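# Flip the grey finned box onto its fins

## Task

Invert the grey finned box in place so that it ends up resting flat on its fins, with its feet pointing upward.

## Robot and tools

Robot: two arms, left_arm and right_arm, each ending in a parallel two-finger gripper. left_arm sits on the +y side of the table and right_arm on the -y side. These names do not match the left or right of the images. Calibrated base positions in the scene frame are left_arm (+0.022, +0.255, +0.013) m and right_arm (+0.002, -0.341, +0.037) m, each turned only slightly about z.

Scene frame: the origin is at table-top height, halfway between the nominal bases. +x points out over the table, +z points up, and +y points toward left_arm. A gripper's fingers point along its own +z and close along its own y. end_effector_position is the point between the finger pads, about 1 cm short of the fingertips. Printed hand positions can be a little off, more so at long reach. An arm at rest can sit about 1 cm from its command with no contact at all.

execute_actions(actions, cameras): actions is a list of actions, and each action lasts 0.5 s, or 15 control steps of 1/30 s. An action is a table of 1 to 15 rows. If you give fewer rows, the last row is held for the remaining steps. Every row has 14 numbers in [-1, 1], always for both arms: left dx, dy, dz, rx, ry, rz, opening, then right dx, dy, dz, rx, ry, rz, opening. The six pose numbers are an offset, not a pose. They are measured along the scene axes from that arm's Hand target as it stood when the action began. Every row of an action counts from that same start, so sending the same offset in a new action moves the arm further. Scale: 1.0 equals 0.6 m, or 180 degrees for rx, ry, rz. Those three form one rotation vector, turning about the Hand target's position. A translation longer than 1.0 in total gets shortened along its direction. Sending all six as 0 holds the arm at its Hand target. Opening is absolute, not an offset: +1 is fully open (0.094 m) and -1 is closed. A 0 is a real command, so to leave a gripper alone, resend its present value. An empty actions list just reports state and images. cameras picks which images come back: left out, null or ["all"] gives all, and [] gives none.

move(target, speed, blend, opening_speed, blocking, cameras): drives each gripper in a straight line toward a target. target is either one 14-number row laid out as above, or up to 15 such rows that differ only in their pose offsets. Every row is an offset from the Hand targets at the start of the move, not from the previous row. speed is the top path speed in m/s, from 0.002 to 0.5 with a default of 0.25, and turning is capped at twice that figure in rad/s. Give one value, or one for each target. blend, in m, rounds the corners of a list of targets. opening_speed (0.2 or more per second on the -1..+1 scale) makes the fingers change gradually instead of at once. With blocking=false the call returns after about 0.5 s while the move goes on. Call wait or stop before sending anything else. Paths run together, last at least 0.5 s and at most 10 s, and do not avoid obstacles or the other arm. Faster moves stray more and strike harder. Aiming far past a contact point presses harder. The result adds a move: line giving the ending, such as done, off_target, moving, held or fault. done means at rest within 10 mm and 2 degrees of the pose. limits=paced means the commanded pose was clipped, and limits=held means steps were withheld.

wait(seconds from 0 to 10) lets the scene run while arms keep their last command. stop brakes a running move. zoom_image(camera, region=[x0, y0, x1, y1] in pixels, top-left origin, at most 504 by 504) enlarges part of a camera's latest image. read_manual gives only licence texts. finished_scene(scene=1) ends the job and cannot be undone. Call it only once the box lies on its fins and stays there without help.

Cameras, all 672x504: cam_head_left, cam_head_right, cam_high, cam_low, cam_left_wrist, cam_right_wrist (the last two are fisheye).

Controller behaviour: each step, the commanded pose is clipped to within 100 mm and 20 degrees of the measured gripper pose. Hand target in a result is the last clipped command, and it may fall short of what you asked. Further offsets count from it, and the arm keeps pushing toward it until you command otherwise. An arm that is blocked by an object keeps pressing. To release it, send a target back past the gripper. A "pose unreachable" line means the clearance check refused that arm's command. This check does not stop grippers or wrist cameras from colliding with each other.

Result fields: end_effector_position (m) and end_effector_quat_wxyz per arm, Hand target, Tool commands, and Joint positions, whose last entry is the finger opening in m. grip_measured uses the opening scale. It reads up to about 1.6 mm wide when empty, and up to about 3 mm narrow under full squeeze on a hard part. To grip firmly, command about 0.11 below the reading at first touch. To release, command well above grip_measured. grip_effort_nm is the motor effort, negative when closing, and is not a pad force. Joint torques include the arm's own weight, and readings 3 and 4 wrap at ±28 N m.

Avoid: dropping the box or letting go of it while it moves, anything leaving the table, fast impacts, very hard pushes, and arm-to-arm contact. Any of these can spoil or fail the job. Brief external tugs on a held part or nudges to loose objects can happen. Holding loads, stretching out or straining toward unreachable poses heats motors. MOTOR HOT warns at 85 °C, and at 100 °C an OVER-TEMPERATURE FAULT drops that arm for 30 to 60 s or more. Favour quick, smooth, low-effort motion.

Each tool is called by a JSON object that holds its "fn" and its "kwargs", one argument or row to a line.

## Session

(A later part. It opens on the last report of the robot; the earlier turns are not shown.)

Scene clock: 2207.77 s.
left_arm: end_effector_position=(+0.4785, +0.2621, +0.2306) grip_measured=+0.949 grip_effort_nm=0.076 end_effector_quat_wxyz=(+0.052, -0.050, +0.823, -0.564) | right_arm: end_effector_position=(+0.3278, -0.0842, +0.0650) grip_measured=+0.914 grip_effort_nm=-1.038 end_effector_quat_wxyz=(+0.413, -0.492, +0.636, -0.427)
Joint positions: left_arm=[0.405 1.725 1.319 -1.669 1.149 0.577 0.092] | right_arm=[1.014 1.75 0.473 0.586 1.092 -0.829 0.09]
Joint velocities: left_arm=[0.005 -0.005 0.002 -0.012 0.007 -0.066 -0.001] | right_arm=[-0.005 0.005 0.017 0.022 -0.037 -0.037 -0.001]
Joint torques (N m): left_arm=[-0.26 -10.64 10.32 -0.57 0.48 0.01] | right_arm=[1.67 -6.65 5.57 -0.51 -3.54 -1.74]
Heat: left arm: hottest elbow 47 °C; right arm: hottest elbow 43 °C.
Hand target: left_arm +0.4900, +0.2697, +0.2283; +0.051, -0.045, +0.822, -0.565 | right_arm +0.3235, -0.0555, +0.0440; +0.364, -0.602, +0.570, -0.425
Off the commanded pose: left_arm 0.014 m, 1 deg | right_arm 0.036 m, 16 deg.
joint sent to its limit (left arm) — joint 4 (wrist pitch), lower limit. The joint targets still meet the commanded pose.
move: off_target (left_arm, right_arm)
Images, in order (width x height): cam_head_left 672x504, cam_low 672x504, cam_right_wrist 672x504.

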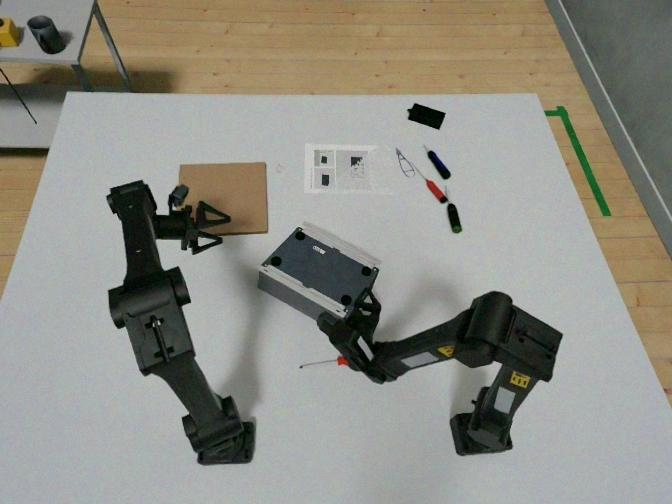

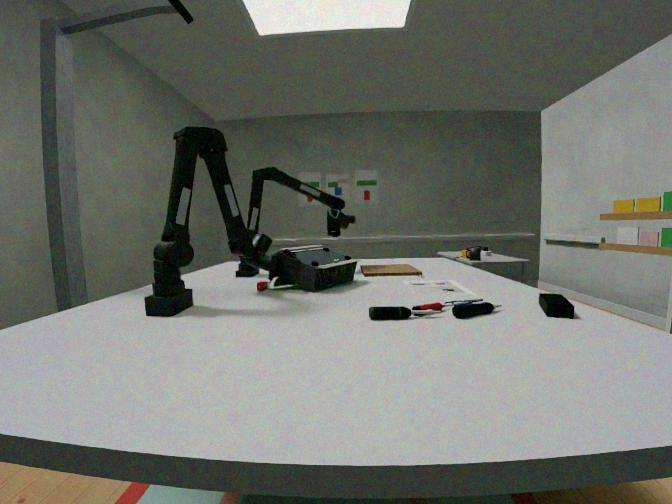

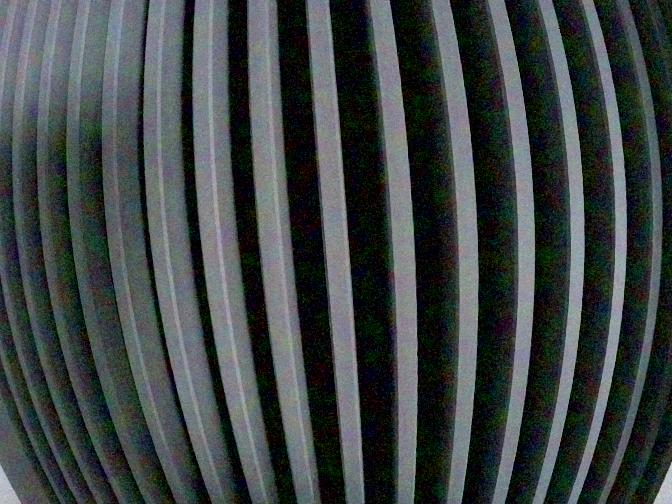

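{"fn": "move", "kwargs": {
  "target": [0,0,0,0,0,0,0.95,0,-0.04,-0.03,0,0,0,-0.2],
  "speed": 0.05,
  "cameras": ["cam_low","cam_high"]
}}

{"fn": "zoom_image", "kwargs": {
  "camera": "cam_low",
  "region": [220, 210, 400, 310]
}}

{"fn": "zoom_image", "kwargs": {
  "camera": "cam_high",
  "region": [80, 180, 380, 405]
}}

Scene clock: 2214.33 s.
left_arm: end_effector_position=(+0.4785, +0.2621, +0.2306) grip_measured=+0.949 grip_effort_nm=0.081 end_effector_quat_wxyz=(+0.052, -0.050, +0.823, -0.564) | right_arm: end_effector_position=(+0.3313, -0.0864, +0.0637) grip_measured=+0.914 grip_effort_nm=-1.043 end_effector_quat_wxyz=(+0.421, -0.499, +0.626, -0.425)
Joint positions: left_arm=[0.405 1.725 1.319 -1.669 1.149 0.577 0.092] | right_arm=[0.997 1.77 0.453 0.695 1.063 -0.904 0.09]
Joint velocities: left_arm=[-0.005 -0.005 -0.002 -0.007 0.051 -0.051 0] | right_arm=[0.005 -0.005 -0.007 -0.002 -0.007 0.051 0.001]
Joint torques (N m): left_arm=[-0.21 -10.64 10.26 -0.54 0.49 0.01] | right_arm=[-0.62 -4.89 2.5 -0.06 -3.72 -1.28]
Heat: left arm: hottest elbow 47 °C; right arm: hottest elbow 42 °C.
Hand target: left_arm +0.4900, +0.2697, +0.2283; +0.051, -0.045, +0.822, -0.565 | right_arm +0.3232, -0.0793, +0.0263; +0.364, -0.602, +0.570, -0.425
Off the commanded pose: left_arm 0.014 m, 1 deg | right_arm 0.039 m, 15 deg.
joint sent to its limit (left arm) — joint 4 (wrist pitch), lower limit. The joint targets still meet the commanded pose.
move: off_target (left_arm, right_arm)
Images, in order (width x height): cam_high 672x504, cam_low 672x504.

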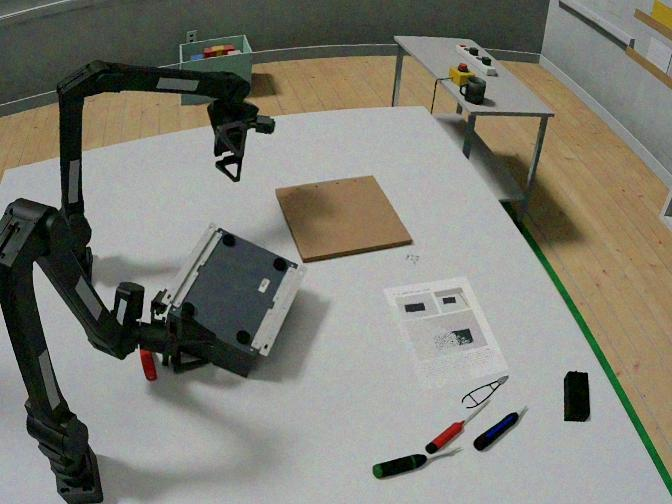

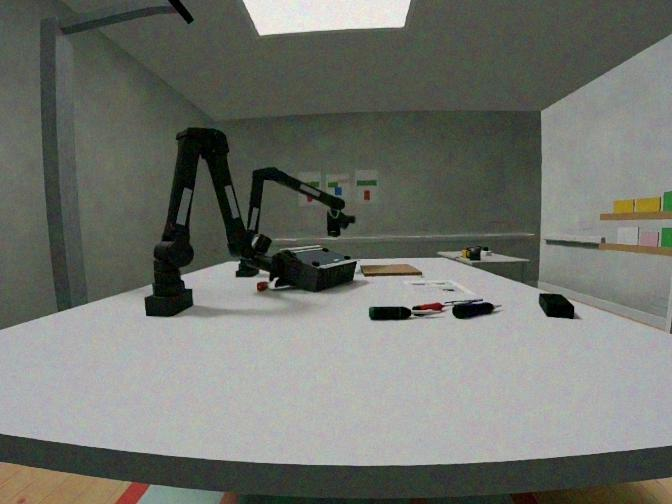

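Scaled by 2.800.

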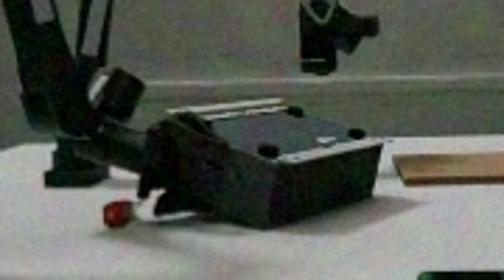

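Scaled by 1.680.

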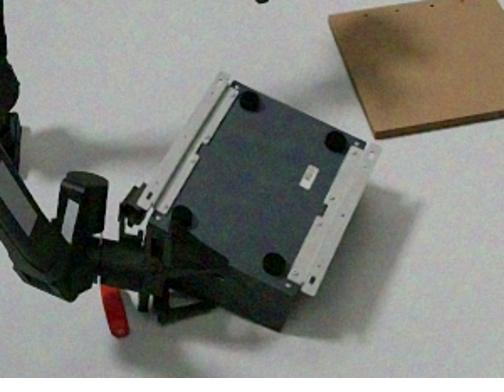

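{"fn": "move", "kwargs": {
  "target": [0,0,0,0,0,0,0.95,0.013,-0.012,0.055,0.06,-0.036,-0.044,-0.2],
  "speed": 0.06,
  "cameras": []
}}

{"fn": "move", "kwargs": {
  "target": [0,0,0,0,0,0,0.95,0,0,0,0,0,0,1],
  "opening_speed": 0.5,
  "cameras": ["cam_low","cam_high","cam_right_wrist"]
}}

{"fn": "zoom_image", "kwargs": {
  "camera": "cam_low",
  "region": [220, 210, 400, 310]
}}

Scene clock: 2227.77 s.
left_arm: end_effector_position=(+0.4785, +0.2621, +0.2306) grip_measured=+0.949 grip_effort_nm=0.076 end_effector_quat_wxyz=(+0.052, -0.050, +0.823, -0.564) | right_arm: end_effector_position=(+0.3320, -0.0872, +0.0652) grip_measured=+0.914 grip_effort_nm=-1.043 end_effector_quat_wxyz=(+0.426, -0.491, +0.628, -0.428)
Joint positions: left_arm=[0.405 1.725 1.319 -1.669 1.149 0.577 0.092] | right_arm=[0.997 1.777 0.453 0.718 1.075 -0.904 0.09]
Joint velocities: left_arm=[-0.015 -0.005 0.007 -0.007 -0.051 0.066 0] | right_arm=[0.005 -0.005 -0.002 0.002 0.007 0.037 0]
Joint torques (N m): left_arm=[-0.32 -10.75 10.26 -0.54 0.49 0.02] | right_arm=[-0.03 -8.23 2.97 1.35 -0.05 0.06]
Heat: left arm: hottest elbow 47 °C; right arm: hottest wrist yaw 44 °C.
Hand target: left_arm +0.4900, +0.2697, +0.2283; +0.051, -0.045, +0.822, -0.565 | right_arm +0.3309, -0.0866, +0.0593; +0.420, -0.500, +0.626, -0.427
Off the commanded pose: left_arm 0.014 m, 1 deg | right_arm 0.006 m, 1 deg.
joint sent to its limit (left arm) — joint 4 (wrist pitch), lower limit. The joint targets still meet the commanded pose.
move: off_target (left_arm)
No camera images: "cameras" was empty.

Scene clock: 2230.73 s.
left_arm: end_effector_position=(+0.4785, +0.2621, +0.2306) grip_measured=+0.949 grip_effort_nm=0.076 end_effector_quat_wxyz=(+0.052, -0.050, +0.823, -0.564) | right_arm: end_effector_position=(+0.3245, -0.0939, +0.0493) grip_measured=+0.997 grip_effort_nm=0.173 end_effector_quat_wxyz=(+0.388, -0.534, +0.602, -0.449)
Joint positions: left_arm=[0.405 1.725 1.319 -1.669 1.149 0.577 0.092] | right_arm=[1.005 1.805 0.442 0.691 1.074 -0.974 0.094]
Joint velocities: left_arm=[0.005 -0.024 0.002 -0.002 -0.007 0.066 0] | right_arm=[0.005 0.005 -0.017 -0.002 -0.022 0.022 0]
Joint torques (N m): left_arm=[-0.26 -10.64 10.28 -0.55 0.49 0.01] | right_arm=[-0.56 -10.34 3.47 2.55 -0.06 0.74]
Heat: left arm: hottest elbow 47 °C; right arm: hottest wrist yaw 42 °C.
Hand target: left_arm +0.4900, +0.2697, +0.2283; +0.051, -0.045, +0.822, -0.565 | right_arm +0.3309, -0.0866, +0.0592; +0.420, -0.500, +0.626, -0.427
Off the commanded pose: left_arm 0.014 m, 1 deg | right_arm 0.014 m, 7 deg.
joint sent to its limit (left arm) — joint 4 (wrist pitch), lower limit. The joint targets still meet the commanded pose.
move: off_target (left_arm, right_arm)
Images, in order (width x height): cam_high 672x504, cam_low 672x504, cam_right_wrist 672x504.

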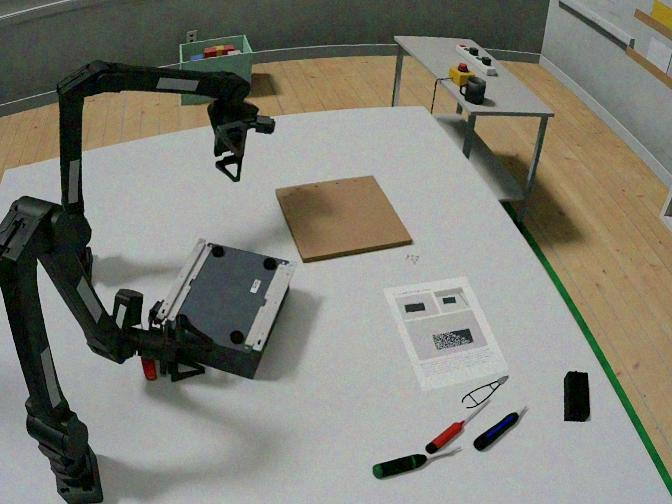

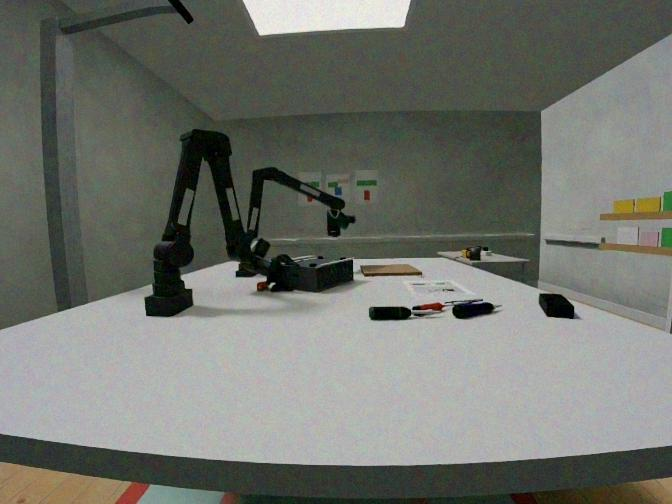

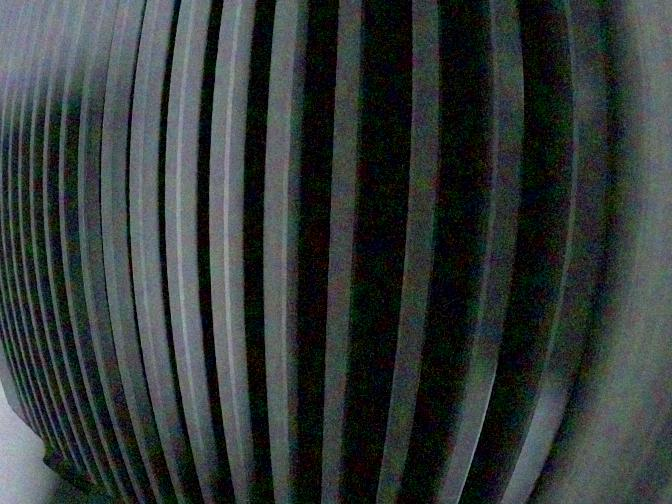

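Scaled by 2.800.

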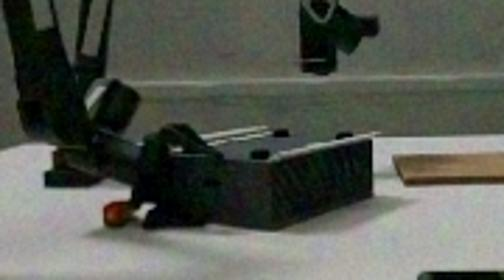

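{"fn": "move", "kwargs": {
  "target": [0,0,0,0,0,0,0.95,-0.085,-0.02,-0.008,0,0,0,1],
  "speed": 0.06,
  "cameras": ["cam_low","cam_high","cam_head_right"]
}}

{"fn": "zoom_image", "kwargs": {
  "camera": "cam_low",
  "region": [220, 210, 400, 310]
}}

Scene clock: 2239.07 s.
left_arm: end_effector_position=(+0.4785, +0.2621, +0.2306) grip_measured=+0.949 grip_effort_nm=0.071 end_effector_quat_wxyz=(+0.052, -0.050, +0.823, -0.564) | right_arm: end_effector_position=(+0.2838, -0.1036, +0.0519) grip_measured=+0.998 grip_effort_nm=0.076 end_effector_quat_wxyz=(+0.414, -0.499, +0.627, -0.432)
Joint positions: left_arm=[0.405 1.725 1.319 -1.669 1.149 0.577 0.092] | right_arm=[1.113 1.751 0.382 0.57 1.164 -0.723 0.094]
Joint velocities: left_arm=[-0.015 -0.005 0.002 0.007 0.051 0.007 0] | right_arm=[-0.005 -0.015 -0.007 0.012 0.007 -0.081 0]
Joint torques (N m): left_arm=[-0.26 -10.58 10.29 -0.54 0.49 0.03] | right_arm=[0.38 -9.64 2.35 1.14 0.45 0.16]
Heat: left arm: hottest elbow 47 °C; right arm: hottest elbow 39 °C.
Hand target: left_arm +0.4900, +0.2697, +0.2283; +0.051, -0.045, +0.822, -0.565 | right_arm +0.2805, -0.0989, +0.0540; +0.420, -0.499, +0.626, -0.427
Off the commanded pose: left_arm 0.014 m, 1 deg | right_arm 0.007 m, 1 deg.
joint sent to its limit (left arm) — joint 4 (wrist pitch), lower limit. The joint targets still meet the commanded pose.
move: off_target (left_arm)
Images, in order (width x height): cam_head_right 672x504, cam_high 672x504, cam_low 672x504.

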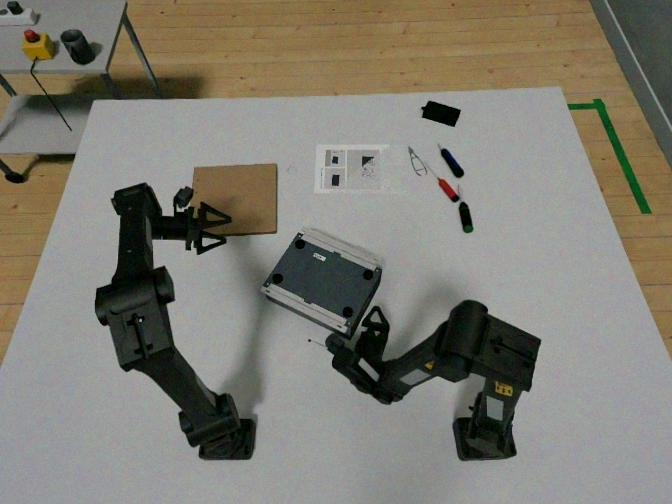

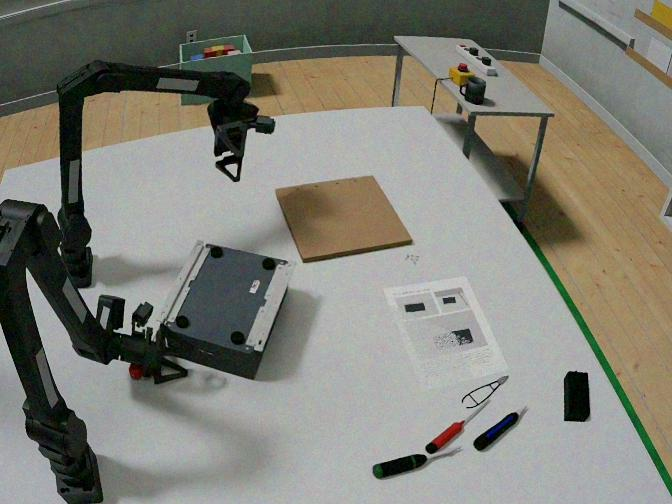

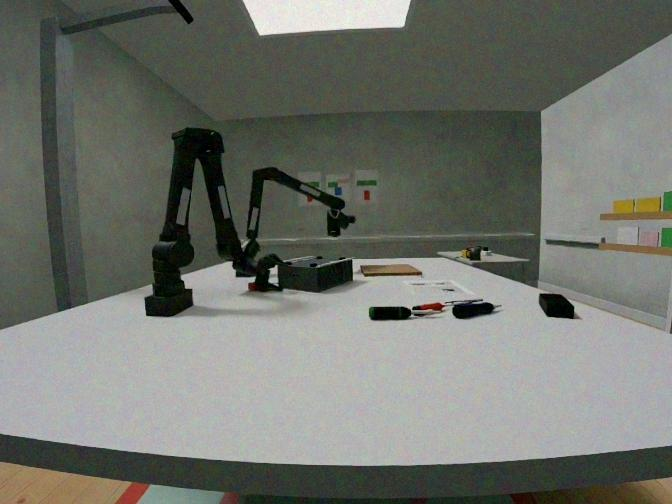

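Scaled by 2.800.

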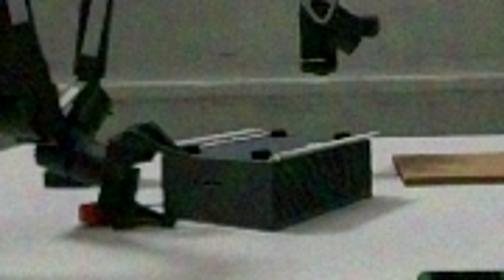

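{"fn": "move", "kwargs": {
  "target": [
    [0,0,0,0,0,0,0.95,-0.02,-0.08,0,0,0,0,1],
    [0,0,0,0,0,0,0.95,0,-0.25,0.1,0,0,0,1]
  ],
  "speed": 0.12,
  "cameras": ["cam_low","cam_high","cam_head_left"]
}}

{"fn": "zoom_image", "kwargs": {
  "camera": "cam_low",
  "region": [220, 210, 400, 310]
}}

{"fn": "zoom_image", "kwargs": {
  "camera": "cam_high",
  "region": [80, 180, 380, 405]
}}

Scene clock: 2251.37 s.
left_arm: end_effector_position=(+0.4785, +0.2621, +0.2306) grip_measured=+0.949 grip_effort_nm=0.076 end_effector_quat_wxyz=(+0.052, -0.050, +0.823, -0.564) | right_arm: end_effector_position=(+0.2753, -0.2442, +0.1096) grip_measured=+0.998 grip_effort_nm=0.076 end_effector_quat_wxyz=(+0.423, -0.502, +0.625, -0.423)
Joint positions: left_arm=[0.405 1.725 1.319 -1.669 1.149 0.577 0.092] | right_arm=[0.78 1.201 0.014 0.731 0.867 -1.104 0.094]
Joint velocities: left_arm=[0.005 0.005 0.007 -0.002 0.022 -0.022 0] | right_arm=[-0.015 -0.005 -0.022 -0.002 -0.007 -0.066 0.001]
Joint torques (N m): left_arm=[-0.21 -10.58 10.3 -0.55 0.49 0.03] | right_arm=[-2.26 -1.79 4.01 1.61 0.01 -0.02]
Heat: left arm: hottest elbow 47 °C; right arm: hottest elbow 37 °C.
Hand target: left_arm +0.4900, +0.2697, +0.2283; +0.051, -0.045, +0.822, -0.565 | right_arm +0.2771, -0.2473, +0.1109; +0.421, -0.500, +0.626, -0.426
Off the commanded pose: left_arm 0.014 m, 1 deg | right_arm 0.008 m, 1 deg.
joint sent to its limit (left arm) — joint 4 (wrist pitch), lower limit. The joint targets still meet the commanded pose.
move: off_target (left_arm)
Images, in order (width x height): cam_head_left 672x504, cam_high 672x504, cam_low 672x504.

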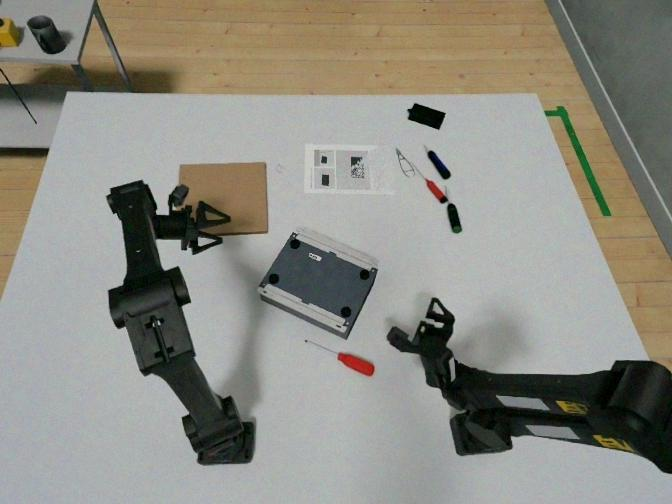

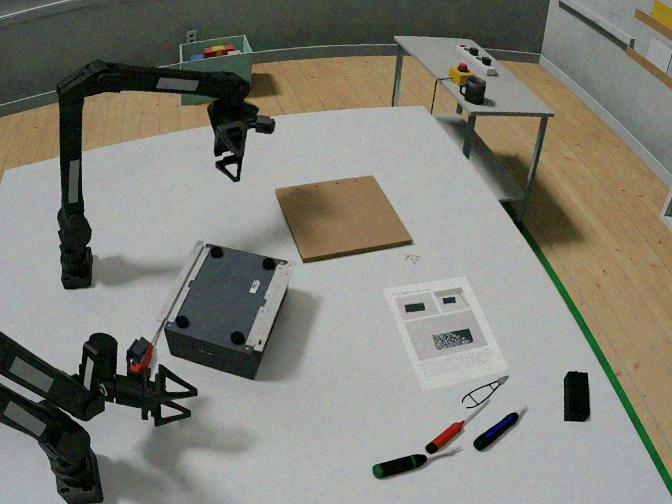

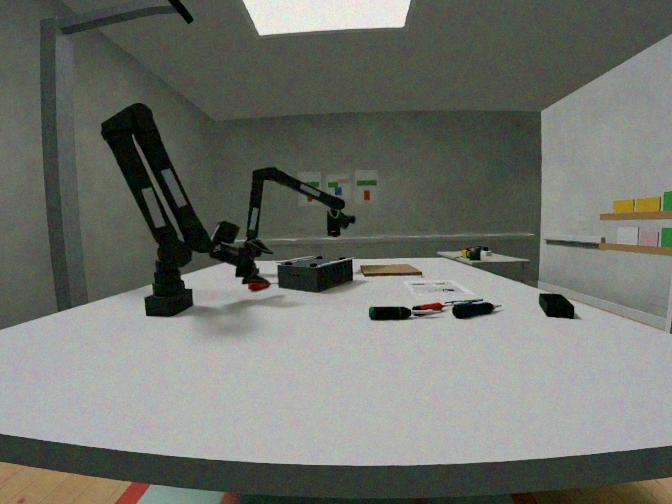

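Scaled by 2.800.

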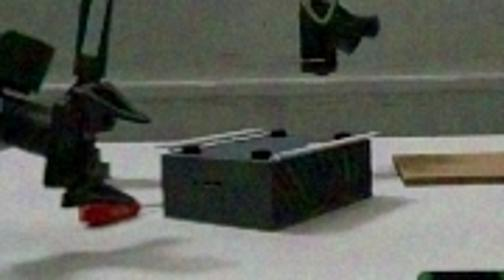

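Scaled by 1.680.

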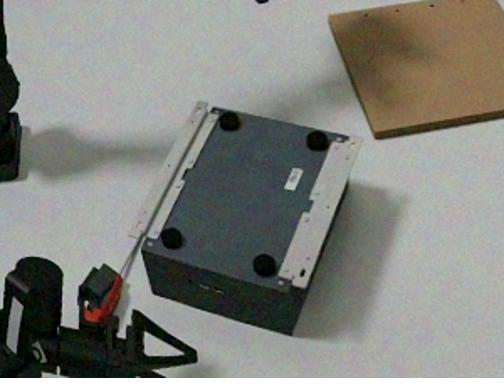

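{"fn": "finished_scene", "kwargs": {
  "scene": 1
}}

The scene is finished: the task was done.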